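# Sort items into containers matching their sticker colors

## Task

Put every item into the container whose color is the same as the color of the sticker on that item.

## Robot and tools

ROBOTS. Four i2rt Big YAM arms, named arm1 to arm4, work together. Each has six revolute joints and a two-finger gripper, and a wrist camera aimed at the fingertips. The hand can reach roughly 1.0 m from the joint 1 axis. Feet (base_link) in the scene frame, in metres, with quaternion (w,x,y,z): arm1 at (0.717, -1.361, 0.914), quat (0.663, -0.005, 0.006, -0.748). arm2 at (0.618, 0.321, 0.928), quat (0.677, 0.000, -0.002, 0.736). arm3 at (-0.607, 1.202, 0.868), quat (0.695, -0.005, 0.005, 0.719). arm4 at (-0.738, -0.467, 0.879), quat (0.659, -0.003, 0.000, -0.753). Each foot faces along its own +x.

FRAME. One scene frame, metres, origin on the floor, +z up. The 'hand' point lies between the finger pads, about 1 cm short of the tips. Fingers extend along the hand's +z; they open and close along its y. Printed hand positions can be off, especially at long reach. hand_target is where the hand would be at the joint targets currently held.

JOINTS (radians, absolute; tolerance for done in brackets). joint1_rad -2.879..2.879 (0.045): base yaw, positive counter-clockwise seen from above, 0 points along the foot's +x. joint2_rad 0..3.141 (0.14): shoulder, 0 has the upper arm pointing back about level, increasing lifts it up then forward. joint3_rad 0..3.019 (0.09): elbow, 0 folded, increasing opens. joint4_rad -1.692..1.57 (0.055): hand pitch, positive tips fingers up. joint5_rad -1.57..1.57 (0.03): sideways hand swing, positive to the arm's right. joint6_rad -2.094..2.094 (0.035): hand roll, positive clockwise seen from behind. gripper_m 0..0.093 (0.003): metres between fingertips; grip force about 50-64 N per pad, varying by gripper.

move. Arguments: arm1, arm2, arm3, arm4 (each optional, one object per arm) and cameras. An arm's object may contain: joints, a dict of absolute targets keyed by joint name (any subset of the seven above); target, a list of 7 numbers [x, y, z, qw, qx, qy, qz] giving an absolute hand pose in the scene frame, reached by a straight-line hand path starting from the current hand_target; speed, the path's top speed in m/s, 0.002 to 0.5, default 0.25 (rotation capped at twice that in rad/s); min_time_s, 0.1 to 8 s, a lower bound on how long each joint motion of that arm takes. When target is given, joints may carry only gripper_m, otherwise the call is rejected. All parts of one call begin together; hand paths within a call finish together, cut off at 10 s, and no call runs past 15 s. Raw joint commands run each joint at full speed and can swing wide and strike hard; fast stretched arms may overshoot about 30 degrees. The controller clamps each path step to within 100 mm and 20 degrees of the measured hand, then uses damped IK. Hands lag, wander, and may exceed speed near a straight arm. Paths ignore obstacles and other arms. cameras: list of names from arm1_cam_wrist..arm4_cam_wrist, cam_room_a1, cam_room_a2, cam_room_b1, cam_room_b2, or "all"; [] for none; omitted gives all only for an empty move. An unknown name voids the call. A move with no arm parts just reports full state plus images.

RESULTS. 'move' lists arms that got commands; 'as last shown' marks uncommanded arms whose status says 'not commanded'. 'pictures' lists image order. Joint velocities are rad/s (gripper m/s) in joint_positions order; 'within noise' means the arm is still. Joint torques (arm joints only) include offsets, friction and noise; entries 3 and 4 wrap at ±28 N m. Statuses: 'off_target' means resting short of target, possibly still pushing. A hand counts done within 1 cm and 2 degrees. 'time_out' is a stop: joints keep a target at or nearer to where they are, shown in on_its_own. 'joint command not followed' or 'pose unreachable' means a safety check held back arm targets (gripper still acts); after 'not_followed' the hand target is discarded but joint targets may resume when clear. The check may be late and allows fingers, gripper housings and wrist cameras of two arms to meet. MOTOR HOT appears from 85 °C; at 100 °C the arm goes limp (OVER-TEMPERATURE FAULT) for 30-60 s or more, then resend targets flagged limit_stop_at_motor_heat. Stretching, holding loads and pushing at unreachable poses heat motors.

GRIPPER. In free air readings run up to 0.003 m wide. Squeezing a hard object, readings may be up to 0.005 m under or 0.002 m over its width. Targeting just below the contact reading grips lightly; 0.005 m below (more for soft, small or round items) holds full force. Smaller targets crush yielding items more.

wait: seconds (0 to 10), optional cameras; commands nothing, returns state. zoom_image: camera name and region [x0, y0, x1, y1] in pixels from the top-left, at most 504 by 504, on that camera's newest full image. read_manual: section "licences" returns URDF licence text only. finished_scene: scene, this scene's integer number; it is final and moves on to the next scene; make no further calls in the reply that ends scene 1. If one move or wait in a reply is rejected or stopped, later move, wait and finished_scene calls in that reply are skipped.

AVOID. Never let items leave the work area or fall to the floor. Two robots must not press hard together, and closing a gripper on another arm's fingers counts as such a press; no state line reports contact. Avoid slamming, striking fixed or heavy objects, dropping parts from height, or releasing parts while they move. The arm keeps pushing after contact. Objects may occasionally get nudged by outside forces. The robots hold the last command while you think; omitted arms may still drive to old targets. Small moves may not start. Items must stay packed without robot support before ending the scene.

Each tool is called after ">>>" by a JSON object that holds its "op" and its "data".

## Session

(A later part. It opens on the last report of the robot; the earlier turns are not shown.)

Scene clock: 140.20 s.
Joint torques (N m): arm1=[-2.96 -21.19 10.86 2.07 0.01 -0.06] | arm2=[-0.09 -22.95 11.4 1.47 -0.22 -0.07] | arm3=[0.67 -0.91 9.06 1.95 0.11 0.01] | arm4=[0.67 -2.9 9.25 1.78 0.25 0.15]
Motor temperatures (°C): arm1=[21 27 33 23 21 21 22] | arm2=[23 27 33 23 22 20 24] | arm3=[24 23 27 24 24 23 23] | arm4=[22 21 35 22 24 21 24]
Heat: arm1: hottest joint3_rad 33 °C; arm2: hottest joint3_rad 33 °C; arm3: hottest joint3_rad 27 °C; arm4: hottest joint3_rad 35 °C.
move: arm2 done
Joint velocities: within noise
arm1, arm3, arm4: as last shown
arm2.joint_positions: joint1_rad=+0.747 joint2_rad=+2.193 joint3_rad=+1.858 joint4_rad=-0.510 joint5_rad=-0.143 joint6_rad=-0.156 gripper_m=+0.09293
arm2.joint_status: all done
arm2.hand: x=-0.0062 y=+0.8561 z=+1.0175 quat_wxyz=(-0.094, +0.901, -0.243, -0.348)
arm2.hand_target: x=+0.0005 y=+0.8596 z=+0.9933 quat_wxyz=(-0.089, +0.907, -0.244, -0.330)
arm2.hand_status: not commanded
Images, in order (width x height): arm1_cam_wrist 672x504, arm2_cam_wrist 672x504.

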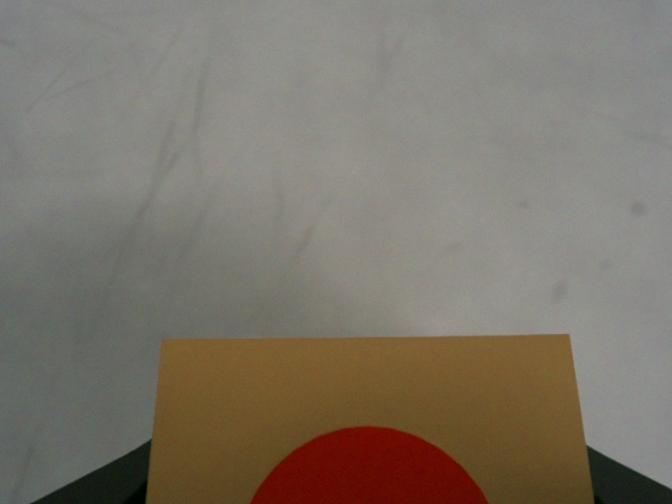

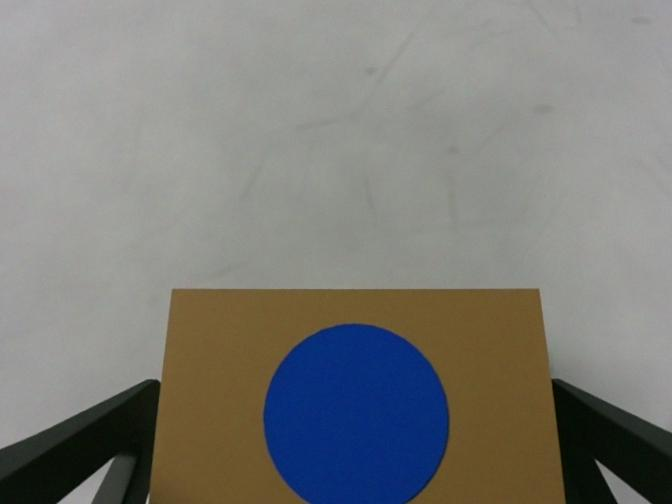

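>>> {"op": "move", "data": {"arm1": {"target":[0.0,-0.885,0.997,0.0963,-0.902,0.2646,0.3282],"speed":0.1}, "arm2": {"target":[0.056,0.827,1.08,0.0888,-0.9078,0.2441,0.3303],"speed":0.12}}}

>>> {"op": "move", "data": {"arm1": {"joints":{"gripper_m":0.085}}, "arm2": {"target":[0.38,0.58,1.13,0.0888,-0.9078,0.2441,0.3303],"speed":0.3}}}

>>> {"op": "move", "data": {"arm1": {"target":[0.055,-0.918,1.085,0.0963,-0.902,0.2646,0.3282],"speed":0.12}, "arm3": {"target":[-0.055,0.90,1.12,0.3302,0.2449,0.9076,-0.0891],"speed":0.25}, "cameras": ["arm1_cam_wrist","arm3_cam_wrist"]}}

Scene clock: 149.43 s.
Joint torques (N m): arm1=[-3.25 -21.19 12.4 1.39 0.01 -0.04] | arm2=[-0.09 -23.3 9.98 1.36 -0.31 -0.08] | arm3=[0.56 -0.97 9.03 1.95 0.11 0.01] | arm4=[0.56 -2.55 9.24 1.7 0.25 0.16]
Motor temperatures (°C): arm1=[21 28 34 23 21 21 22] | arm2=[23 27 33 23 22 20 24] | arm3=[24 23 27 24 24 23 23] | arm4=[22 21 35 22 24 21 24]
Heat: arm1: hottest joint3_rad 34 °C; arm2: hottest joint3_rad 33 °C; arm3: hottest joint3_rad 27 °C; arm4: hottest joint3_rad 35 °C.
move: arm1 off_target; arm2 off_target
Joint velocities: within noise
arm1.joint_positions: joint1_rad=-2.025 joint2_rad=+2.325 joint3_rad=+2.086 joint4_rad=-0.639 joint5_rad=-0.003 joint6_rad=-0.007 gripper_m=+0.05319
arm1.joint_status: not commanded
arm1.hand: x=-0.0035 y=-0.8936 z=+1.0048 quat_wxyz=(+0.095, -0.900, +0.263, +0.333)
arm1.hand_target: x=+0.0001 y=-0.8853 z=+0.9972 quat_wxyz=(+0.096, -0.902, +0.264, +0.328)
arm1.hand_status: off_target (0.012 m and 0.6 deg from the pose sent, 0.012 m and 0.6 deg at the start)
arm2.joint_positions: joint1_rad=+0.725 joint2_rad=+1.982 joint3_rad=+1.705 joint4_rad=-0.584 joint5_rad=-0.156 joint6_rad=-0.171 gripper_m=+0.09293
arm2.joint_status: not commanded
arm2.hand: x=+0.0467 y=+0.8275 z=+1.0885 quat_wxyz=(-0.092, +0.902, -0.245, -0.342)
arm2.hand_target: x=+0.0559 y=+0.8269 z=+1.0799 quat_wxyz=(-0.089, +0.908, -0.244, -0.330)
arm2.hand_status: off_target (0.013 m and 1.6 deg from the pose sent, 0.093 m and 2.3 deg at the start)
arm3, arm4: as last shown
pictures: none

Scene clock: 151.60 s.
Joint torques (N m): arm1=[-2.49 -20.31 12.4 1.4 -0.03 -0.05] | arm2=[0.26 -4.31 10.33 1.37 -0.4 -0.09] | arm3=[0.67 -1.03 9.03 1.95 0.11 0.01] | arm4=[1.03 -3.02 9.39 1.69 0.22 0.18]
Motor temperatures (°C): arm1=[21 28 34 23 21 21 22] | arm2=[23 27 33 23 22 20 23] | arm3=[24 23 27 24 24 23 23] | arm4=[22 21 35 22 24 21 24]
Heat: arm1: hottest joint3_rad 34 °C; arm2: hottest joint3_rad 33 °C; arm3: hottest joint3_rad 27 °C; arm4: hottest joint3_rad 35 °C.
move: arm1 done; arm2 off_target
Joint velocities: within noise
arm1.joint_positions: joint1_rad=-2.030 joint2_rad=+2.325 joint3_rad=+2.086 joint4_rad=-0.639 joint5_rad=-0.004 joint6_rad=-0.007 gripper_m=+0.08496
arm1.joint_status: all done
arm1.hand: x=-0.0009 y=-0.8896 z=+1.0047 quat_wxyz=(+0.096, -0.900, +0.266, +0.333)
arm1.hand_target: x=+0.0002 y=-0.8852 z=+0.9972 quat_wxyz=(+0.096, -0.902, +0.265, +0.328)
arm1.hand_status: not commanded
arm2.joint_positions: joint1_rad=+0.526 joint2_rad=+0.855 joint3_rad=+0.696 joint4_rad=-0.728 joint5_rad=-0.277 joint6_rad=-0.329 gripper_m=+0.09293
arm2.joint_status: not commanded
arm2.hand: x=+0.3758 y=+0.5831 z=+1.1417 quat_wxyz=(-0.097, +0.902, -0.245, -0.343)
arm2.hand_target: x=+0.3800 y=+0.5799 z=+1.1302 quat_wxyz=(-0.089, +0.907, -0.244, -0.330)
arm2.hand_status: off_target (0.013 m and 1.9 deg from the pose sent, 0.417 m and 1.6 deg at the start)
arm3.joint_positions: joint1_rad=-2.051 joint2_rad=+0.673 joint3_rad=+0.845 joint4_rad=-1.066 joint5_rad=+0.029 joint6_rad=+0.043 gripper_m=+0.09400
arm3.joint_status: not commanded
arm3.hand: x=-0.3393 y=+1.0723 z=+1.1611 quat_wxyz=(-0.324, -0.231, -0.913, +0.086)
arm3.hand_target: x=-0.3375 y=+1.0681 z=+1.1592 quat_wxyz=(-0.326, -0.238, -0.911, +0.087)
arm3.hand_status: not commanded
arm4.joint_positions: joint1_rad=+1.271 joint2_rad=+0.815 joint3_rad=+0.842 joint4_rad=-0.918 joint5_rad=+0.076 joint6_rad=+0.076 gripper_m=+0.09398
arm4.joint_status: not commanded
arm4.hand: x=-0.4258 y=-0.6244 z=+1.1488 quat_wxyz=(-0.320, -0.248, -0.909, +0.097)
arm4.hand_target: x=-0.4215 y=-0.6276 z=+1.1493 quat_wxyz=(-0.325, -0.256, -0.905, +0.097)
arm4.hand_status: not commanded
pictures: none

Scene clock: 153.63 s.
Joint torques (N m): arm1=[-2.37 -21.48 11.28 1.09 -0.05 -0.07] | arm2=[0.15 -4.31 10.36 1.39 -0.41 -0.08] | arm3=[0.09 -16.56 13.63 1.5 -0.04 -0.12] | arm4=[0.44 -2.9 9.2 1.7 0.24 0.16]
Motor temperatures (°C): arm1=[21 28 34 23 21 21 22] | arm2=[23 27 33 23 22 20 23] | arm3=[24 23 28 24 24 23 23] | arm4=[22 21 35 22 24 21 24]
Heat: arm1: hottest joint3_rad 34 °C; arm2: hottest joint3_rad 33 °C; arm3: hottest joint3_rad 28 °C; arm4: hottest joint3_rad 35 °C.
move: arm1 off_target; arm3 off_target
Joint velocities: within noise
arm1.joint_positions: joint1_rad=-2.030 joint2_rad=+2.109 joint3_rad=+1.891 joint4_rad=-0.679 joint5_rad=-0.005 joint6_rad=-0.009 gripper_m=+0.08496
arm1.joint_status: not commanded
arm1.hand: x=+0.0487 y=-0.9218 z=+1.0699 quat_wxyz=(+0.093, -0.903, +0.265, +0.324)
arm1.hand_target: x=+0.0548 y=-0.9180 z=+1.0850 quat_wxyz=(+0.096, -0.902, +0.265, +0.328)
arm1.hand_status: off_target (0.017 m and 0.6 deg from the pose sent, 0.102 m and 0.6 deg at the start)
arm2, arm4: as last shown
arm3.joint_positions: joint1_rad=-2.094 joint2_rad=+1.587 joint3_rad=+1.353 joint4_rad=-0.706 joint5_rad=+0.010 joint6_rad=+0.033 gripper_m=+0.09400
arm3.joint_status: not commanded
arm3.hand: x=-0.0664 y=+0.9156 z=+1.0915 quat_wxyz=(-0.303, -0.245, -0.917, +0.081)
arm3.hand_target: x=-0.0565 y=+0.9008 z=+1.1202 quat_wxyz=(-0.330, -0.245, -0.907, +0.089)
arm3.hand_status: off_target (0.034 m and 3.4 deg from the pose sent, 0.335 m and 1.9 deg at the start)
Images, in order (width x height): arm1_cam_wrist 672x504, arm3_cam_wrist 672x504.

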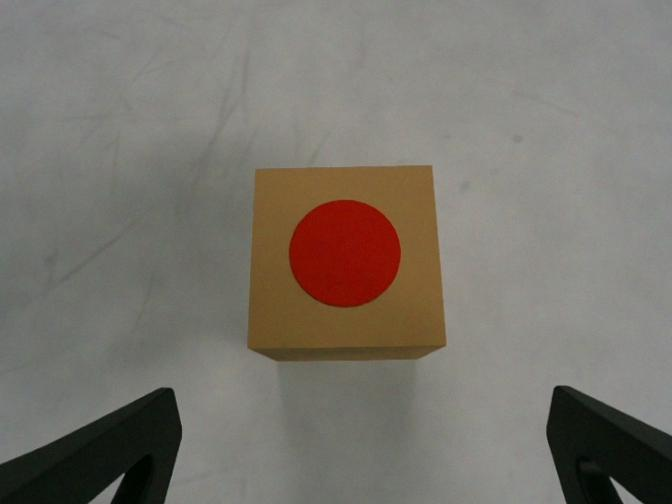

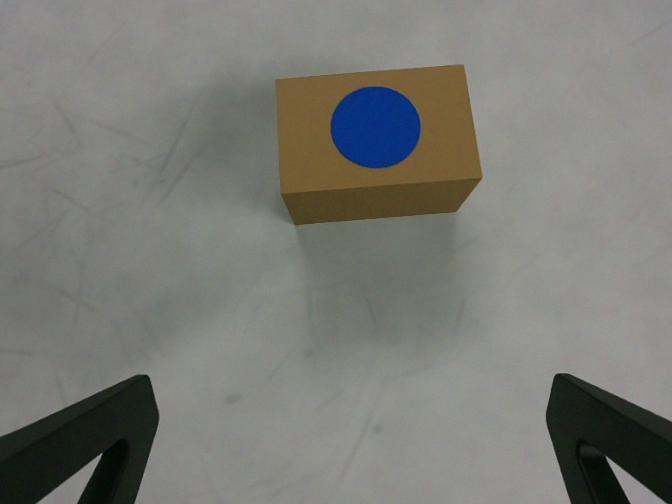

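>>> {"op": "move", "data": {"arm1": {"target":[0.43,-1.16,1.14,0.0963,-0.902,0.2646,0.3282],"speed":0.3}, "arm3": {"target":[-0.001,0.855,1.093,0.3339,0.2034,0.9177,-0.074],"speed":0.15}, "arm4": {"target":[-0.075,-0.86,1.14,0.3279,0.267,0.9013,-0.0971],"speed":0.22}, "cameras": ["arm3_cam_wrist","arm4_cam_wrist"]}}

Scene clock: 168.80 s.
Joint torques (N m): arm1=[-2.43 -0.32 11.79 0.66 -0.11 -0.06] | arm2=[0.09 -4.25 10.32 1.37 -0.41 -0.08] | arm3=[0.03 -18.37 13.93 1.76 -0.1 -0.13] | arm4=[-0.26 -21.3 12.98 0.59 -0.05 -0.1]
Motor temperatures (°C): arm1=[21 27 33 23 21 21 22] | arm2=[23 26 32 22 22 20 23] | arm3=[24 24 31 24 24 23 23] | arm4=[22 22 35 22 24 21 24]
Heat: arm1: hottest joint3_rad 33 °C; arm2: hottest joint3_rad 32 °C; arm3: hottest joint3_rad 31 °C; arm4: hottest joint3_rad 35 °C.
move: arm1 done; arm3 off_target; arm4 off_target
Joint velocities: within noise
arm1.joint_positions: joint1_rad=-2.055 joint2_rad=+0.826 joint3_rad=+0.718 joint4_rad=-0.763 joint5_rad=-0.022 joint6_rad=-0.030 gripper_m=+0.08496
arm1.joint_status: not commanded
arm1.hand: x=+0.4273 y=-1.1625 z=+1.1433 quat_wxyz=(+0.096, -0.899, +0.263, +0.336)
arm1.hand_target: x=+0.4299 y=-1.1601 z=+1.1401 quat_wxyz=(+0.096, -0.902, +0.265, +0.328)
arm1.hand_status: done (0.005 m and 1.0 deg from the pose sent, 0.455 m and 0.6 deg at the start)
arm2: as last shown
arm3.joint_positions: joint1_rad=-2.133 joint2_rad=+1.764 joint3_rad=+1.523 joint4_rad=-0.698 joint5_rad=-0.074 joint6_rad=-0.067 gripper_m=+0.09400
arm3.joint_status: not commanded
arm3.hand: x=-0.0149 y=+0.8740 z=+1.0708 quat_wxyz=(-0.309, -0.204, -0.927, +0.064)
arm3.hand_target: x=-0.0028 y=+0.8559 z=+1.0933 quat_wxyz=(-0.334, -0.203, -0.917, +0.074)
arm3.hand_status: off_target (0.032 m and 3.2 deg from the pose sent, 0.089 m and 5.9 deg at the start)
arm4.joint_positions: joint1_rad=+1.179 joint2_rad=+1.939 joint3_rad=+1.893 joint4_rad=-0.850 joint5_rad=+0.029 joint6_rad=+0.052 gripper_m=+0.09398
arm4.joint_status: not commanded
arm4.hand: x=-0.0836 y=-0.8500 z=+1.1254 quat_wxyz=(-0.317, -0.272, -0.904, +0.093)
arm4.hand_target: x=-0.0759 y=-0.8594 z=+1.1400 quat_wxyz=(-0.328, -0.267, -0.901, +0.097)
arm4.hand_status: off_target (0.020 m and 1.5 deg from the pose sent, 0.423 m and 2.5 deg at the start)
Images, in order (width x height): arm3_cam_wrist 672x504, arm4_cam_wrist 672x504.

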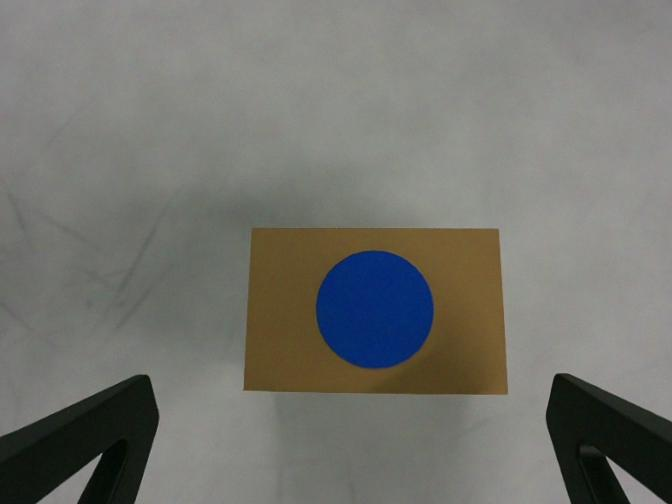

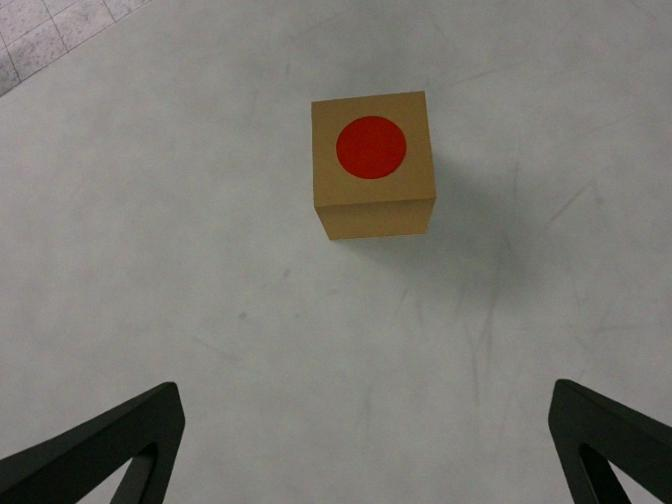

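>>> {"op": "move", "data": {"arm3": {"target":[0.022,0.838,1.057,0.3339,0.2034,0.9177,-0.074],"speed":0.12}, "arm4": {"target":[0.014,-0.932,1.028,0.3311,0.2354,0.91,-0.0856],"speed":0.15}, "cameras": ["arm3_cam_wrist","arm4_cam_wrist"]}}

Scene clock: 186.07 s.
Joint torques (N m): arm1=[-3.02 -0.62 11.88 1.05 -0.06 0.02] | arm2=[0.21 -4.37 10.36 1.4 -0.41 -0.08] | arm3=[0.03 -19.84 13.75 1.87 -0.08 -0.14] | arm4=[-0.03 -26.05 13.05 0.55 -0.11 -0.08]
Motor temperatures (°C): arm1=[21 26 33 23 21 21 22] | arm2=[23 26 32 22 22 20 23] | arm3=[24 24 31 24 24 23 23] | arm4=[22 24 38 22 24 21 24]
Heat: arm1: hottest joint3_rad 33 °C; arm2: hottest joint3_rad 32 °C; arm3: hottest joint3_rad 31 °C; arm4: hottest joint3_rad 38 °C.
move: arm3 off_target; arm4 off_target
Joint velocities: within noise
arm1, arm2: as last shown
arm1.hand_target: x=+0.4299 y=-1.1601 z=+1.1401 quat_wxyz=(+0.096, -0.902, +0.264, +0.328)
arm3.joint_positions: joint1_rad=-2.136 joint2_rad=+1.859 joint3_rad=+1.563 joint4_rad=-0.644 joint5_rad=-0.076 joint6_rad=-0.070 gripper_m=+0.09400
arm3.joint_status: not commanded
arm3.hand: x=+0.0079 y=+0.8582 z=+1.0354 quat_wxyz=(-0.309, -0.204, -0.927, +0.063)
arm3.hand_target: x=+0.0201 y=+0.8389 z=+1.0575 quat_wxyz=(-0.334, -0.203, -0.917, +0.074)
arm3.hand_status: off_target (0.033 m and 3.3 deg from the pose sent, 0.053 m and 3.2 deg at the start)
arm4.joint_positions: joint1_rad=+1.147 joint2_rad=+2.347 joint3_rad=+2.307 joint4_rad=-0.846 joint5_rad=-0.036 joint6_rad=-0.025 gripper_m=+0.09398
arm4.joint_status: not commanded
arm4.hand: x=+0.0079 y=-0.9228 z=+1.0232 quat_wxyz=(-0.325, -0.241, -0.911, +0.082)
arm4.hand_target: x=+0.0133 y=-0.9316 z=+1.0282 quat_wxyz=(-0.332, -0.235, -0.909, +0.086)
arm4.hand_status: off_target (0.012 m and 1.0 deg from the pose sent, 0.160 m and 4.6 deg at the start)
Images, in order (width x height): arm3_cam_wrist 672x504, arm4_cam_wrist 672x504.

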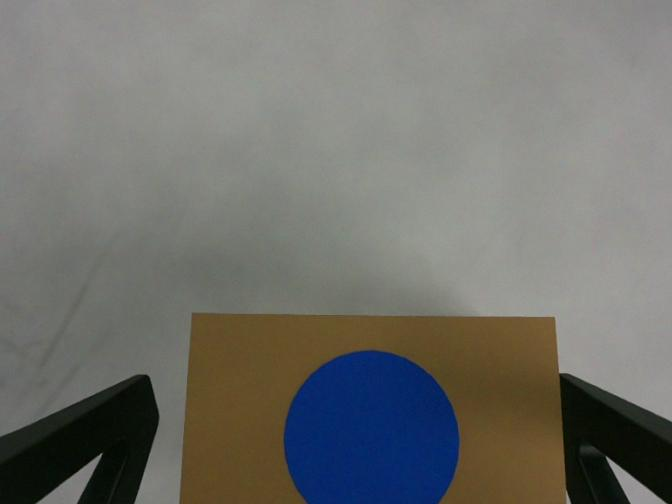

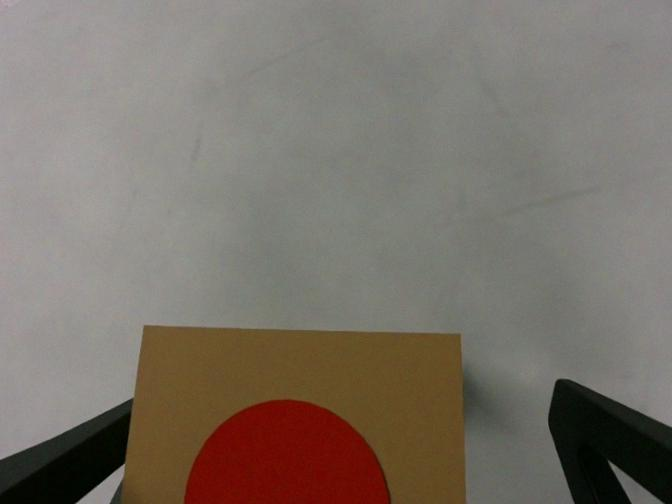

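>>> {"op": "move", "data": {"arm3": {"joints":{"gripper_m":0.06}}, "arm4": {"joints":{"gripper_m":0.044}}, "cameras": ["arm3_cam_wrist","arm4_cam_wrist"]}}

Scene clock: 189.80 s.
Joint torques (N m): arm1=[-2.49 -0.15 11.73 1.06 -0.06 -0.04] | arm2=[0.21 -4.42 10.35 1.4 -0.4 -0.08] | arm3=[-0.03 -19.84 13.74 1.81 -0.07 -0.11] | arm4=[-0.15 -26.23 12.85 0.81 -0.06 -0.06]
Motor temperatures (°C): arm1=[21 26 34 23 21 21 22] | arm2=[23 26 32 22 22 20 23] | arm3=[24 24 31 24 24 23 23] | arm4=[22 24 39 22 24 21 24]
Heat: arm1: hottest joint3_rad 34 °C; arm2: hottest joint3_rad 32 °C; arm3: hottest joint3_rad 31 °C; arm4: hottest joint3_rad 39 °C.
move: arm3 off_target; arm4 off_target
Joint velocities: within noise
arm1, arm2: as last shown
arm3.joint_positions: joint1_rad=-2.137 joint2_rad=+1.859 joint3_rad=+1.563 joint4_rad=-0.643 joint5_rad=-0.077 joint6_rad=-0.070 gripper_m=+0.06884
arm3.joint_status: gripper_m off_target (ended at +0.06887, target +0.06000)
arm3.hand: x=+0.0079 y=+0.8580 z=+1.0355 quat_wxyz=(-0.309, -0.203, -0.927, +0.063)
arm3.hand_target: x=+0.0201 y=+0.8389 z=+1.0575 quat_wxyz=(-0.334, -0.203, -0.917, +0.074)
arm3.hand_status: not commanded
arm4.joint_positions: joint1_rad=+1.147 joint2_rad=+2.347 joint3_rad=+2.309 joint4_rad=-0.849 joint5_rad=-0.038 joint6_rad=-0.028 gripper_m=+0.05387
arm4.joint_status: gripper_m off_target (ended at +0.05389, target +0.04400)
arm4.hand: x=+0.0079 y=-0.9228 z=+1.0237 quat_wxyz=(-0.325, -0.239, -0.911, +0.082)
arm4.hand_target: x=+0.0132 y=-0.9316 z=+1.0280 quat_wxyz=(-0.332, -0.235, -0.909, +0.086)
arm4.hand_status: not commanded
Images, in order (width x height): arm3_cam_wrist 672x504, arm4_cam_wrist 672x504.

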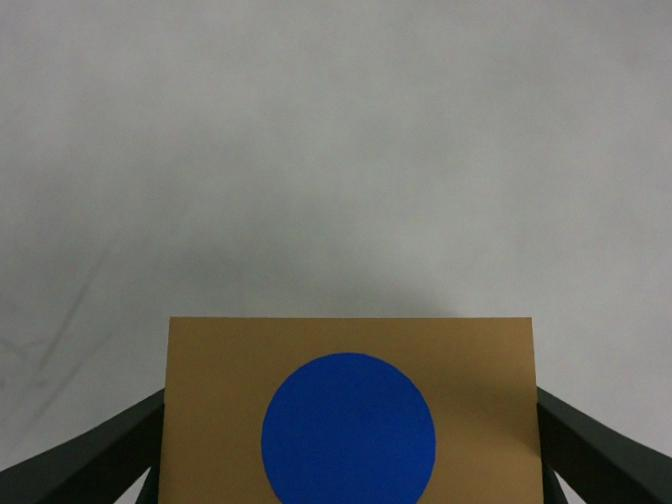

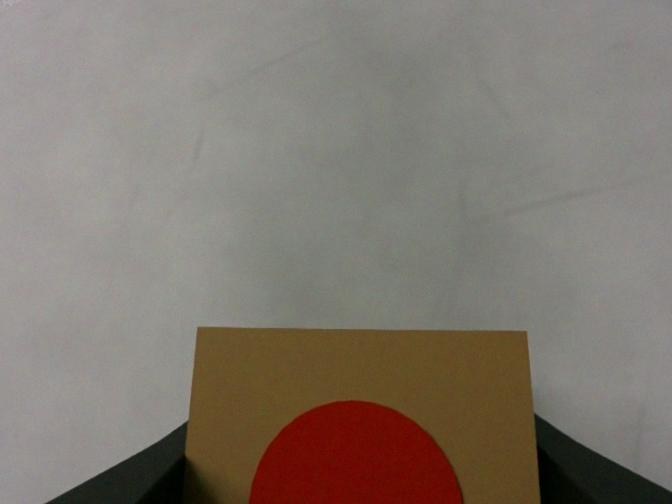

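>>> {"op": "move", "data": {"arm3": {"target":[0.01,0.845,1.13,0.3302,0.2449,0.9076,-0.0891],"speed":0.18}, "arm4": {"target":[0.0,-0.92,1.09,0.3279,0.267,0.9013,-0.0971],"speed":0.18}}}

>>> {"op": "move", "data": {"arm3": {"target":[-0.34,1.07,1.17,0.3302,0.2449,0.9076,-0.0891],"speed":0.35}, "arm4": {"target":[-0.42,-0.63,1.15,0.3279,0.267,0.9013,-0.0971],"speed":0.35}}}

>>> {"op": "move", "data": {"arm3": {"joints":{"joint1_rad":0.895},"min_time_s":3}, "arm4": {"joints":{"joint1_rad":-1.519},"min_time_s":3}}}

>>> {"op": "move", "data": {"arm3": {"target":[-1.075,1.55,0.93,0.1085,-0.8914,0.2983,0.3243],"speed":0.3}, "arm4": {"target":[-1.33,-0.395,0.93,0.02,-0.9384,0.0549,0.3414],"speed":0.3}, "cameras": ["arm3_cam_wrist","arm4_cam_wrist"]}}

Scene clock: 200.47 s.
Joint torques (N m): arm1=[-2.73 -0.26 11.7 0.95 -0.08 -0.03] | arm2=[0.26 -4.31 10.36 1.37 -0.41 -0.08] | arm3=[1.03 -21.07 13.55 1.01 0.15 0.03] | arm4=[1.14 -30.51 13.19 0.8 0.2 0.16]
Motor temperatures (°C): arm1=[21 26 34 23 21 21 22] | arm2=[23 25 32 22 22 20 23] | arm3=[24 25 31 24 24 23 24] | arm4=[22 25 38 22 24 21 25]
Heat: arm1: hottest joint3_rad 34 °C; arm2: hottest joint3_rad 32 °C; arm3: hottest joint3_rad 31 °C; arm4: hottest joint3_rad 38 °C.
move: arm3 off_target; arm4 off_target
Joint velocities: within noise
arm1, arm2: as last shown
arm3.joint_positions: joint1_rad=-2.137 joint2_rad=+1.806 joint3_rad=+1.662 joint4_rad=-0.783 joint5_rad=-0.014 joint6_rad=-0.004 gripper_m=+0.06884
arm3.joint_status: not commanded
arm3.hand: x=-0.0003 y=+0.8511 z=+1.1023 quat_wxyz=(-0.309, -0.243, -0.916, +0.083)
arm3.hand_target: x=+0.0088 y=+0.8456 z=+1.1301 quat_wxyz=(-0.330, -0.245, -0.907, +0.089)
arm3.hand_status: off_target (0.030 m and 2.7 deg from the pose sent, 0.096 m and 6.5 deg at the start)
arm4.joint_positions: joint1_rad=+1.147 joint2_rad=+2.317 joint3_rad=+2.315 joint4_rad=-0.944 joint5_rad=+0.009 joint6_rad=+0.010 gripper_m=+0.05387
arm4.joint_status: not commanded
arm4.hand: x=-0.0119 y=-0.9200 z=+1.0372 quat_wxyz=(-0.293, -0.267, -0.914, +0.089)
arm4.hand_target: x=-0.0024 y=-0.9187 z=+1.0898 quat_wxyz=(-0.328, -0.267, -0.901, +0.097)
arm4.hand_status: off_target (0.054 m and 4.4 deg from the pose sent, 0.067 m and 3.8 deg at the start)
pictures: none

Scene clock: 202.73 s.
Joint torques (N m): arm1=[-2.67 -0.32 11.62 0.79 -0.1 -0.06] | arm2=[0.26 -4.37 10.36 1.39 -0.41 -0.08] | arm3=[2.26 -1.2 8.98 1.11 0.18 0.02] | arm4=[1.03 -2.96 9.59 0.73 0.29 0.19]
Motor temperatures (°C): arm1=[21 26 34 23 21 21 22] | arm2=[23 25 32 22 22 20 23] | arm3=[24 25 31 24 24 23 24] | arm4=[22 25 37 22 24 21 25]
Heat: arm1: hottest joint3_rad 34 °C; arm2: hottest joint3_rad 32 °C; arm3: hottest joint3_rad 31 °C; arm4: hottest joint3_rad 37 °C.
move: arm3 done; arm4 done
Joint velocities: within noise
arm1, arm2: as last shown
arm3.joint_positions: joint1_rad=-2.065 joint2_rad=+0.667 joint3_rad=+0.867 joint4_rad=-1.068 joint5_rad=+0.040 joint6_rad=+0.062 gripper_m=+0.06884
arm3.joint_status: not commanded
arm3.hand: x=-0.3411 y=+1.0663 z=+1.1744 quat_wxyz=(-0.336, -0.247, -0.904, +0.093)
arm3.hand_target: x=-0.3401 y=+1.0699 z=+1.1700 quat_wxyz=(-0.330, -0.245, -0.907, +0.089)
arm3.hand_status: done (0.006 m and 0.8 deg from the pose sent, 0.410 m and 2.7 deg at the start)
arm4.joint_positions: joint1_rad=+1.263 joint2_rad=+0.819 joint3_rad=+0.840 joint4_rad=-0.882 joint5_rad=+0.083 joint6_rad=+0.097 gripper_m=+0.05387
arm4.joint_status: not commanded
arm4.hand: x=-0.4213 y=-0.6308 z=+1.1516 quat_wxyz=(-0.333, -0.262, -0.900, +0.100)
arm4.hand_target: x=-0.4200 y=-0.6301 z=+1.1500 quat_wxyz=(-0.328, -0.267, -0.901, +0.097)
arm4.hand_status: done (0.002 m and 0.9 deg from the pose sent, 0.513 m and 4.4 deg at the start)
pictures: none

Scene clock: 206.07 s.
Joint torques (N m): arm1=[-2.43 -0.03 11.71 1.17 -0.08 -0.07] | arm2=[0.26 -4.37 10.36 1.37 -0.41 -0.08] | arm3=[1.9 -1.38 8.99 1.05 0.13 0.02] | arm4=[0.79 -3.31 9.42 0.85 0.13 0.18]
Motor temperatures (°C): arm1=[21 26 34 23 21 21 22] | arm2=[23 25 32 22 22 20 23] | arm3=[24 25 31 24 24 23 24] | arm4=[22 25 37 22 24 21 25]
Heat: arm1: hottest joint3_rad 34 °C; arm2: hottest joint3_rad 32 °C; arm3: hottest joint3_rad 31 °C; arm4: hottest joint3_rad 37 °C.
move: arm3 done; arm4 done
Joint velocities: within noise
arm1, arm2: as last shown
arm3.joint_positions: joint1_rad=+0.885 joint2_rad=+0.667 joint3_rad=+0.867 joint4_rad=-1.068 joint5_rad=+0.041 joint6_rad=+0.063 gripper_m=+0.06886
arm3.joint_status: all done
arm3.hand: x=-0.8421 y=+1.3949 z=+1.1693 quat_wxyz=(-0.112, +0.878, -0.337, -0.321)
arm3.hand_target: x=-0.8432 y=+1.3923 z=+1.1650 quat_wxyz=(-0.109, +0.881, -0.336, -0.315)
arm3.hand_status: not commanded
arm4.joint_positions: joint1_rad=-1.519 joint2_rad=+0.819 joint3_rad=+0.840 joint4_rad=-0.882 joint5_rad=+0.085 joint6_rad=+0.098 gripper_m=+0.05388
arm4.joint_status: all done
arm4.hand: x=-1.0902 y=-0.4216 z=+1.1541 quat_wxyz=(+0.035, -0.931, +0.099, +0.349)
arm4.hand_target: x=-1.0910 y=-0.4215 z=+1.1526 quat_wxyz=(+0.034, -0.933, +0.106, +0.343)
arm4.hand_status: not commanded
pictures: none

Scene clock: 207.97 s.
Joint torques (N m): arm1=[-2.55 -0.85 11.82 1.1 -0.03 -0.06] | arm2=[0.26 -4.42 10.35 1.4 -0.41 -0.08] | arm3=[2.37 -15.74 10.69 1.84 -0.04 -0.14] | arm4=[0.09 -15.74 9.69 1.58 -0.08 -0.05]
Motor temperatures (°C): arm1=[21 26 34 23 21 21 22] | arm2=[23 25 32 22 22 20 23] | arm3=[24 25 31 24 24 23 24] | arm4=[22 25 37 22 24 21 25]
Heat: arm1: hottest joint3_rad 34 °C; arm2: hottest joint3_rad 32 °C; arm3: hottest joint3_rad 31 °C; arm4: hottest joint3_rad 37 °C.
move: arm3 off_target; arm4 off_target
Joint velocities: within noise
arm1: as last shown
arm2.joint_positions: joint1_rad=+0.526 joint2_rad=+0.855 joint3_rad=+0.696 joint4_rad=-0.728 joint5_rad=-0.277 joint6_rad=-0.329 gripper_m=+0.09293
arm2.joint_status: not commanded
arm2.hand: x=+0.3758 y=+0.5831 z=+1.1417 quat_wxyz=(-0.097, +0.902, -0.245, -0.343)
arm2.hand_target: x=+0.3800 y=+0.5799 z=+1.1302 quat_wxyz=(-0.089, +0.907, -0.244, -0.330)
arm2.hand_status: not commanded
arm3.joint_positions: joint1_rad=+0.890 joint2_rad=+1.671 joint3_rad=+0.931 joint4_rad=-0.187 joint5_rad=+0.019 joint6_rad=+0.012 gripper_m=+0.06886
arm3.joint_status: not commanded
arm3.hand: x=-1.0503 y=+1.5422 z=+0.9066 quat_wxyz=(-0.101, +0.898, -0.312, -0.295)
arm3.hand_target: x=-1.0737 y=+1.5490 z=+0.9308 quat_wxyz=(-0.108, +0.891, -0.298, -0.324)
arm3.hand_status: off_target (0.035 m and 3.9 deg from the pose sent, 0.368 m and 4.7 deg at the start)
arm4.joint_positions: joint1_rad=-1.549 joint2_rad=+1.732 joint3_rad=+0.967 joint4_rad=-0.171 joint5_rad=+0.007 joint6_rad=+0.010 gripper_m=+0.05388
arm4.joint_status: not commanded
arm4.hand: x=-1.3066 y=-0.4013 z=+0.9106 quat_wxyz=(+0.017, -0.947, +0.059, +0.314)
arm4.hand_target: x=-1.3286 y=-0.3951 z=+0.9307 quat_wxyz=(+0.020, -0.938, +0.055, +0.341)
arm4.hand_status: off_target (0.031 m and 3.4 deg from the pose sent, 0.329 m and 5.5 deg at the start)
Images, in order (width x height): arm3_cam_wrist 672x504, arm4_cam_wrist 672x504.

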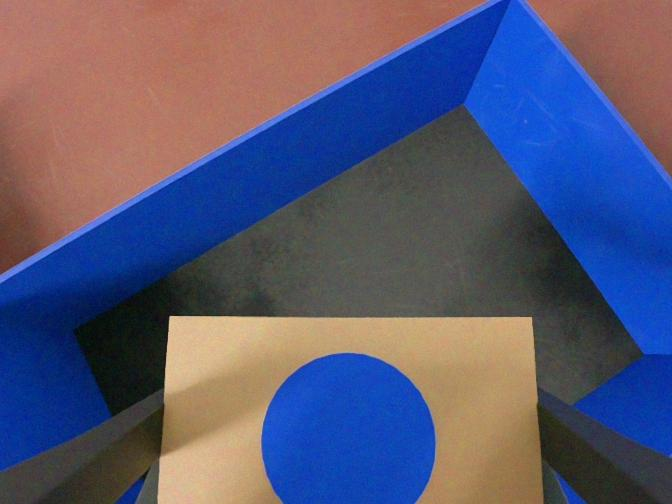

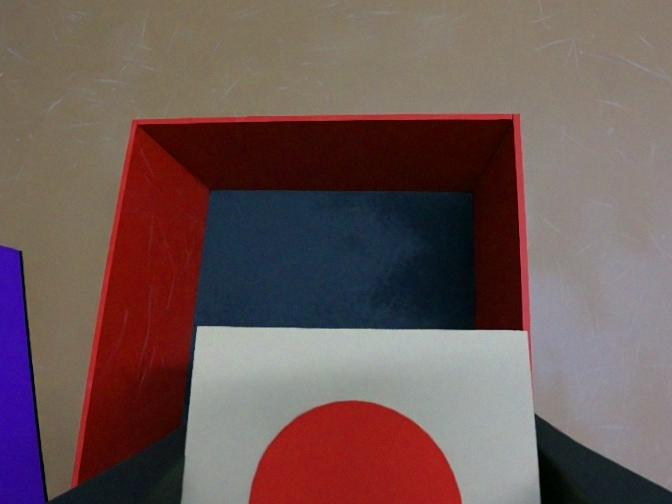

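>>> {"op": "move", "data": {"arm3": {"target":[-1.085,1.563,0.795,0.1085,-0.8914,0.2983,0.3243],"speed":0.2}, "arm4": {"target":[-1.33,-0.395,0.79,0.02,-0.9384,0.0549,0.3414],"speed":0.2}, "cameras": ["arm3_cam_wrist","arm4_cam_wrist"]}}

>>> {"op": "move", "data": {"arm3": {"target":[-1.085,1.563,0.77,0.1085,-0.8914,0.2983,0.3243],"speed":0.08}, "arm4": {"target":[-1.33,-0.395,0.765,0.02,-0.9384,0.0549,0.3414],"speed":0.08}}}

>>> {"op": "move", "data": {"arm3": {"target":[-1.085,1.563,0.758,0.1085,-0.8914,0.2983,0.3243],"speed":0.06}, "arm4": {"target":[-1.33,-0.395,0.753,0.02,-0.9384,0.0549,0.3414],"speed":0.06}}}

Scene clock: 229.47 s.
Joint torques (N m): arm1=[-2.73 -0.32 11.78 1.03 -0.07 -0.04] | arm2=[0.26 -4.37 10.36 1.36 -0.41 -0.08] | arm3=[1.55 -18.14 7.82 1.94 -0.05 -0.13] | arm4=[-0.09 -17.61 5.22 1.81 -0.07 -0.11]
Motor temperatures (°C): arm1=[21 25 34 23 21 21 22] | arm2=[23 25 32 22 22 20 23] | arm3=[24 25 32 24 24 23 24] | arm4=[22 24 38 22 24 21 26]
Heat: arm1: hottest joint3_rad 34 °C; arm2: hottest joint3_rad 32 °C; arm3: hottest joint3_rad 32 °C; arm4: hottest joint3_rad 38 °C.
move: arm3 off_target; arm4 off_target
Joint velocities: within noise
arm1, arm2: as last shown
arm3.joint_positions: joint1_rad=+0.890 joint2_rad=+1.996 joint3_rad=+0.934 joint4_rad=+0.143 joint5_rad=+0.011 joint6_rad=+0.003 gripper_m=+0.06886
arm3.joint_status: not commanded
arm3.hand: x=-1.0657 y=+1.5504 z=+0.7789 quat_wxyz=(-0.100, +0.898, -0.306, -0.299)
arm3.hand_target: x=-1.0842 y=+1.5625 z=+0.7958 quat_wxyz=(-0.109, +0.891, -0.298, -0.324)
arm3.hand_status: off_target (0.028 m and 3.2 deg from the pose sent, 0.119 m and 3.9 deg at the start)
arm4.joint_positions: joint1_rad=-1.550 joint2_rad=+2.045 joint3_rad=+0.961 joint4_rad=+0.179 joint5_rad=+0.005 joint6_rad=+0.009 gripper_m=+0.05388
arm4.joint_status: not commanded
arm4.hand: x=-1.3219 y=-0.3999 z=+0.7852 quat_wxyz=(+0.018, -0.943, +0.059, +0.328)
arm4.hand_target: x=-1.3297 y=-0.3949 z=+0.7902 quat_wxyz=(+0.020, -0.938, +0.055, +0.341)
arm4.hand_status: off_target (0.011 m and 1.7 deg from the pose sent, 0.123 m and 3.4 deg at the start)
Images, in order (width x height): arm3_cam_wrist 672x504, arm4_cam_wrist 672x504.

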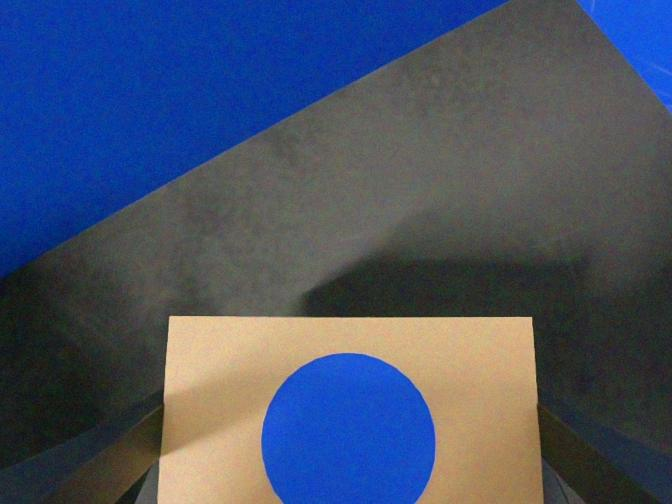

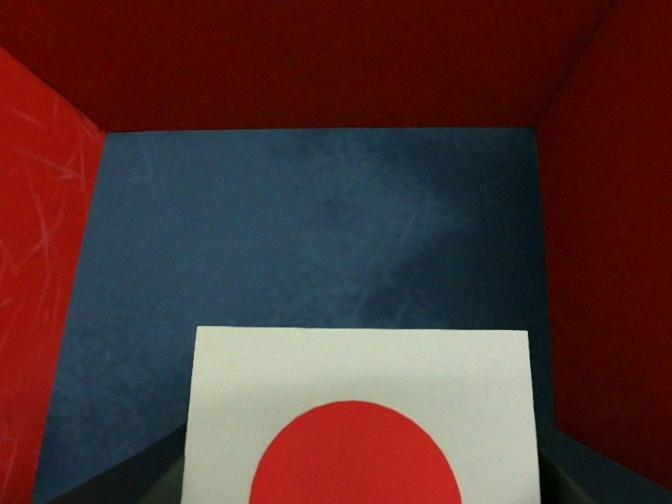

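Scene clock: 230.57 s.
Joint torques (N m): arm1=[-2.49 -0.67 11.85 1.01 -0.07 -0.04] | arm2=[0.21 -4.37 10.37 1.39 -0.41 -0.08] | arm3=[1.55 -17.49 7.38 1.92 -0.06 -0.12] | arm4=[0.67 -17.38 5.48 1.8 -0.06 -0.08]
Motor temperatures (°C): arm1=[21 25 34 23 21 21 21] | arm2=[23 25 32 22 22 20 23] | arm3=[24 25 32 24 24 23 24] | arm4=[22 24 37 22 24 21 26]
Heat: arm1: hottest joint3_rad 34 °C; arm2: hottest joint3_rad 32 °C; arm3: hottest joint3_rad 32 °C; arm4: hottest joint3_rad 37 °C.
move: arm3 off_target; arm4 off_target
Joint velocities: within noise
arm1.joint_positions: joint1_rad=-2.055 joint2_rad=+0.826 joint3_rad=+0.718 joint4_rad=-0.763 joint5_rad=-0.022 joint6_rad=-0.030 gripper_m=+0.08496
arm1.joint_status: not commanded
arm1.hand: x=+0.4273 y=-1.1625 z=+1.1433 quat_wxyz=(+0.096, -0.899, +0.263, +0.336)
arm1.hand_target: x=+0.4299 y=-1.1601 z=+1.1401 quat_wxyz=(+0.096, -0.902, +0.264, +0.328)
arm1.hand_status: not commanded
arm2: as last shown
arm3.joint_positions: joint1_rad=+0.890 joint2_rad=+2.049 joint3_rad=+0.940 joint4_rad=+0.200 joint5_rad=+0.011 joint6_rad=+0.002 gripper_m=+0.06886
arm3.joint_status: not commanded
arm3.hand: x=-1.0677 y=+1.5516 z=+0.7601 quat_wxyz=(-0.102, +0.897, -0.305, -0.304)
arm3.hand_target: x=-1.0843 y=+1.5625 z=+0.7706 quat_wxyz=(-0.108, +0.891, -0.298, -0.324)
arm3.hand_status: off_target (0.023 m and 2.7 deg from the pose sent, 0.025 m and 3.2 deg at the start)
arm4.joint_positions: joint1_rad=-1.550 joint2_rad=+2.097 joint3_rad=+0.961 joint4_rad=+0.235 joint5_rad=+0.005 joint6_rad=+0.009 gripper_m=+0.05388
arm4.joint_status: not commanded
arm4.hand: x=-1.3206 y=-0.4002 z=+0.7645 quat_wxyz=(+0.018, -0.942, +0.059, +0.330)
arm4.hand_target: x=-1.3296 y=-0.3950 z=+0.7651 quat_wxyz=(+0.020, -0.938, +0.055, +0.341)
arm4.hand_status: off_target (0.011 m and 1.4 deg from the pose sent, 0.022 m and 1.6 deg at the start)
pictures: none

Scene clock: 231.53 s.
Joint torques (N m): arm1=[-2.49 -0.44 11.84 1.02 -0.09 -0.05] | arm2=[0.21 -4.37 10.36 1.4 -0.41 -0.08] | arm3=[1.61 -16.09 6.98 1.8 -0.03 -0.12] | arm4=[0.15 -16.91 5.68 1.68 -0.05 -0.08]
Motor temperatures (°C): arm1=[21 25 34 23 21 21 21] | arm2=[23 25 32 22 22 20 23] | arm3=[24 25 32 24 24 23 24] | arm4=[22 24 37 22 24 21 26]
Heat: arm1: hottest joint3_rad 34 °C; arm2: hottest joint3_rad 32 °C; arm3: hottest joint3_rad 32 °C; arm4: hottest joint3_rad 37 °C.
move: arm3 off_target; arm4 off_target
Joint velocities: within noise
arm1, arm2: as last shown
arm3.joint_positions: joint1_rad=+0.890 joint2_rad=+2.064 joint3_rad=+0.950 joint4_rad=+0.230 joint5_rad=+0.010 joint6_rad=+0.002 gripper_m=+0.06886
arm3.joint_status: not commanded
arm3.hand: x=-1.0740 y=+1.5562 z=+0.7596 quat_wxyz=(-0.105, +0.893, -0.304, -0.316)
arm3.hand_target: x=-1.0845 y=+1.5628 z=+0.7583 quat_wxyz=(-0.109, +0.891, -0.298, -0.324)
arm3.hand_status: off_target (0.013 m and 1.2 deg from the pose sent, 0.021 m and 2.6 deg at the start)
arm4.joint_positions: joint1_rad=-1.550 joint2_rad=+2.124 joint3_rad=+0.961 joint4_rad=+0.260 joint5_rad=+0.005 joint6_rad=+0.009 gripper_m=+0.05388
arm4.joint_status: not commanded
arm4.hand: x=-1.3188 y=-0.4004 z=+0.7535 quat_wxyz=(+0.018, -0.942, +0.059, +0.329)
arm4.hand_target: x=-1.3295 y=-0.3951 z=+0.7532 quat_wxyz=(+0.020, -0.938, +0.055, +0.341)
arm4.hand_status: off_target (0.012 m and 1.5 deg from the pose sent, 0.016 m and 1.4 deg at the start)
pictures: none

>>> {"op": "move", "data": {"arm3": {"joints":{"gripper_m":0.092}}, "arm4": {"target":[-1.33,-0.395,0.742,0.02,-0.9384,0.0549,0.3414],"speed":0.06}}}

>>> {"op": "move", "data": {"arm3": {"target":[-1.03,1.522,0.86,0.1085,-0.8914,0.2983,0.3243],"speed":0.15}, "arm4": {"target":[-1.33,-0.395,0.731,0.02,-0.9384,0.0549,0.3414],"speed":0.06}, "cameras": ["arm3_cam_wrist","arm4_cam_wrist"]}}

Scene clock: 236.07 s.
Joint torques (N m): arm1=[-2.2 -0.26 11.79 0.87 -0.09 -0.11] | arm2=[0.32 -4.42 10.35 1.36 -0.4 -0.08] | arm3=[1.32 -16.56 6.9 1.8 -0.02 -0.13] | arm4=[0.15 -16.32 5.98 1.72 -0.07 -0.07]
Motor temperatures (°C): arm1=[21 25 34 23 21 21 21] | arm2=[23 25 32 22 22 20 23] | arm3=[24 25 32 24 24 23 24] | arm4=[22 24 36 22 24 21 26]
Heat: arm1: hottest joint3_rad 34 °C; arm2: hottest joint3_rad 32 °C; arm3: hottest joint3_rad 32 °C; arm4: hottest joint3_rad 36 °C.
move: arm3 done; arm4 off_target
Joint velocities: within noise
arm1, arm2: as last shown
arm3.joint_positions: joint1_rad=+0.890 joint2_rad=+2.071 joint3_rad=+0.950 joint4_rad=+0.230 joint5_rad=+0.010 joint6_rad=+0.002 gripper_m=+0.09196
arm3.joint_status: all done
arm3.hand: x=-1.0727 y=+1.5551 z=+0.7556 quat_wxyz=(-0.104, +0.894, -0.304, -0.312)
arm3.hand_target: x=-1.0845 y=+1.5628 z=+0.7582 quat_wxyz=(-0.109, +0.891, -0.298, -0.324)
arm3.hand_status: not commanded
arm4.joint_positions: joint1_rad=-1.550 joint2_rad=+2.141 joint3_rad=+0.962 joint4_rad=+0.286 joint5_rad=+0.005 joint6_rad=+0.005 gripper_m=+0.05388
arm4.joint_status: not commanded
arm4.hand: x=-1.3199 y=-0.4002 z=+0.7482 quat_wxyz=(+0.018, -0.941, +0.057, +0.334)
arm4.hand_target: x=-1.3294 y=-0.3949 z=+0.7423 quat_wxyz=(+0.020, -0.938, +0.055, +0.341)
arm4.hand_status: off_target (0.013 m and 0.9 deg from the pose sent, 0.017 m and 1.5 deg at the start)
pictures: none

Scene clock: 237.53 s.
Joint torques (N m): arm1=[-2.61 -0.5 11.81 1.02 -0.05 -0.07] | arm2=[0.26 -4.31 10.36 1.4 -0.41 -0.09] | arm3=[1.73 -15.03 5.53 0.98 0.09 -0.11] | arm4=[0.85 -14.51 5.56 1.42 -0.05 -0.07]
Motor temperatures (°C): arm1=[21 25 34 23 21 21 21] | arm2=[23 25 32 22 22 20 23] | arm3=[24 25 31 24 24 23 24] | arm4=[22 24 36 22 24 21 26]
Heat: arm1: hottest joint3_rad 34 °C; arm2: hottest joint3_rad 32 °C; arm3: hottest joint3_rad 31 °C; arm4: hottest joint3_rad 36 °C.
move: arm3 done; arm4 off_target
Joint velocities: within noise
arm1, arm2: as last shown
arm3.joint_positions: joint1_rad=+0.890 joint2_rad=+1.721 joint3_rad=+0.781 joint4_rad=+0.086 joint5_rad=+0.008 joint6_rad=+0.001 gripper_m=+0.09196
arm3.joint_status: not commanded
arm3.hand: x=-1.0320 y=+1.5254 z=+0.8616 quat_wxyz=(-0.109, +0.888, -0.302, -0.329)
arm3.hand_target: x=-1.0299 y=+1.5220 z=+0.8599 quat_wxyz=(-0.108, +0.891, -0.298, -0.324)
arm3.hand_status: done (0.004 m and 0.7 deg from the pose sent, 0.118 m and 1.6 deg at the start)
arm4.joint_positions: joint1_rad=-1.550 joint2_rad=+2.154 joint3_rad=+0.973 joint4_rad=+0.315 joint5_rad=+0.005 joint6_rad=+0.005 gripper_m=+0.05388
arm4.joint_status: not commanded
arm4.hand: x=-1.3279 y=-0.3993 z=+0.7486 quat_wxyz=(+0.019, -0.936, +0.057, +0.347)
arm4.hand_target: x=-1.3291 y=-0.3952 z=+0.7314 quat_wxyz=(+0.020, -0.938, +0.055, +0.341)
arm4.hand_status: off_target (0.018 m and 0.7 deg from the pose sent, 0.021 m and 0.9 deg at the start)
Images, in order (width x height): arm3_cam_wrist 672x504, arm4_cam_wrist 672x504.

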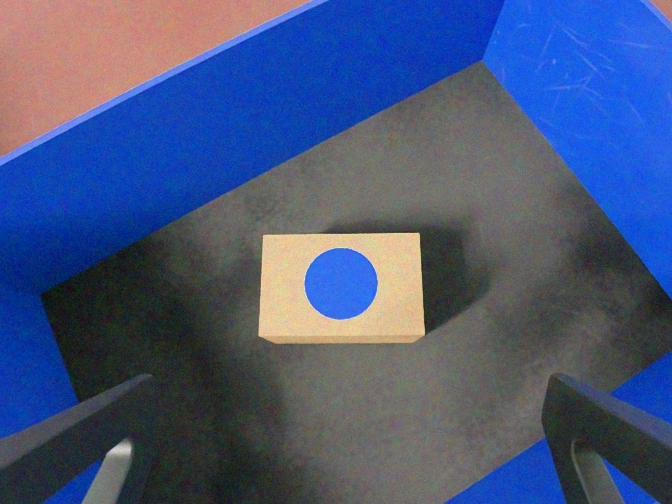

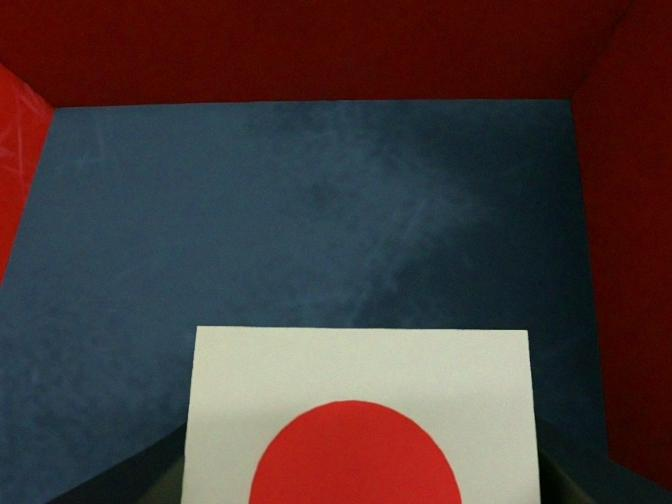

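arm4 is in contact at 0.748. Release and lift.

>>> {"op": "move", "data": {"arm4": {"joints":{"gripper_m":0.08}}}}

>>> {"op": "move", "data": {"arm4": {"target":[-1.265,-0.403,0.83,0.02,-0.9384,0.0549,0.3414],"speed":0.15}, "cameras": ["arm4_cam_wrist","arm3_cam_wrist"]}}

Scene clock: 241.43 s.
Joint torques (N m): arm1=[-2.61 -0.97 11.62 1.06 -0.08 -0.05] | arm2=[0.21 -4.37 10.33 1.37 -0.41 -0.08] | arm3=[1.61 -14.86 5.41 1.02 0.08 -0.1] | arm4=[0.09 -16.26 5.45 1.48 0.06 -0.06]
Motor temperatures (°C): arm1=[21 25 34 23 21 21 21] | arm2=[23 25 32 22 22 20 23] | arm3=[24 25 31 24 24 23 24] | arm4=[22 25 36 22 24 21 26]
Heat: arm1: hottest joint3_rad 34 °C; arm2: hottest joint3_rad 32 °C; arm3: hottest joint3_rad 31 °C; arm4: hottest joint3_rad 36 °C.
move: arm4 done
Joint velocities: within noise
arm1, arm2, arm3: as last shown
arm4.joint_positions: joint1_rad=-1.549 joint2_rad=+2.170 joint3_rad=+0.974 joint4_rad=+0.317 joint5_rad=+0.001 joint6_rad=+0.004 gripper_m=+0.07990
arm4.joint_status: all done
arm4.hand: x=-1.3245 y=-0.4010 z=+0.7399 quat_wxyz=(+0.017, -0.938, +0.055, +0.340)
arm4.hand_target: x=-1.3291 y=-0.3952 z=+0.7315 quat_wxyz=(+0.020, -0.938, +0.055, +0.341)
arm4.hand_status: not commanded
pictures: none

Scene clock: 242.87 s.
Joint torques (N m): arm1=[-2.73 0.03 11.77 0.87 -0.09 -0.07] | arm2=[0.21 -4.37 10.37 1.39 -0.41 -0.08] | arm3=[1.61 -14.86 5.44 1.01 0.08 -0.11] | arm4=[0.44 -15.27 4.78 0.73 0.09 -0.03]
Motor temperatures (°C): arm1=[21 25 34 23 21 21 21] | arm2=[23 25 32 22 22 20 23] | arm3=[24 25 31 24 24 23 24] | arm4=[22 25 35 22 24 21 26]
Heat: arm1: hottest joint3_rad 34 °C; arm2: hottest joint3_rad 32 °C; arm3: hottest joint3_rad 31 °C; arm4: hottest joint3_rad 35 °C.
move: arm4 done
Joint velocities: within noise
arm1, arm2, arm3: as last shown
arm4.joint_positions: joint1_rad=-1.550 joint2_rad=+1.854 joint3_rad=+0.773 joint4_rad=+0.212 joint5_rad=+0.001 joint6_rad=+0.004 gripper_m=+0.07992
arm4.joint_status: not commanded
arm4.hand: x=-1.2676 y=-0.4065 z=+0.8299 quat_wxyz=(+0.017, -0.937, +0.056, +0.345)
arm4.hand_target: x=-1.2651 y=-0.4029 z=+0.8301 quat_wxyz=(+0.020, -0.938, +0.055, +0.341)
arm4.hand_status: done (0.004 m and 0.6 deg from the pose sent, 0.108 m and 0.4 deg at the start)
pictures: arm3_cam_wrist, arm4_cam_wrist
Images, in order (width x height): arm3_cam_wrist 672x504, arm4_cam_wrist 672x504.

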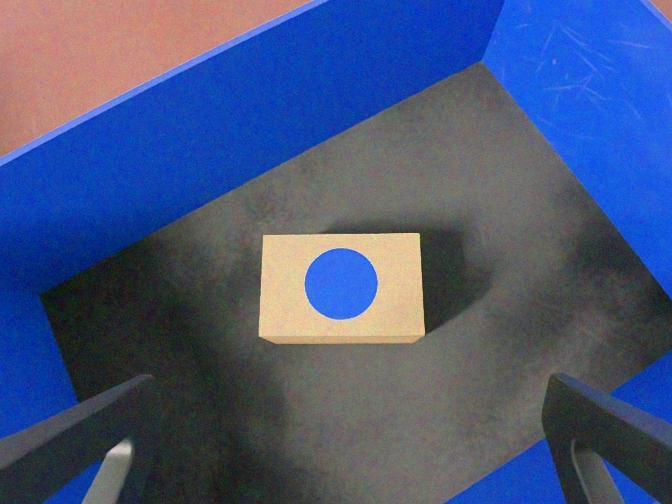

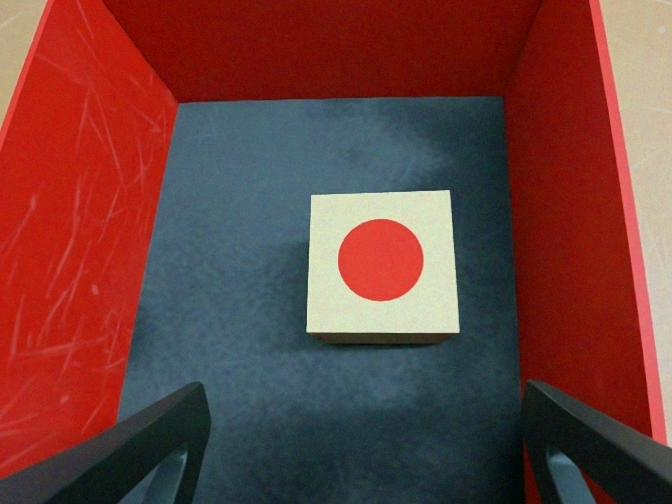

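>>> {"op": "finished_scene", "data": {"scene": 2}}

The scene is finished: the task was done.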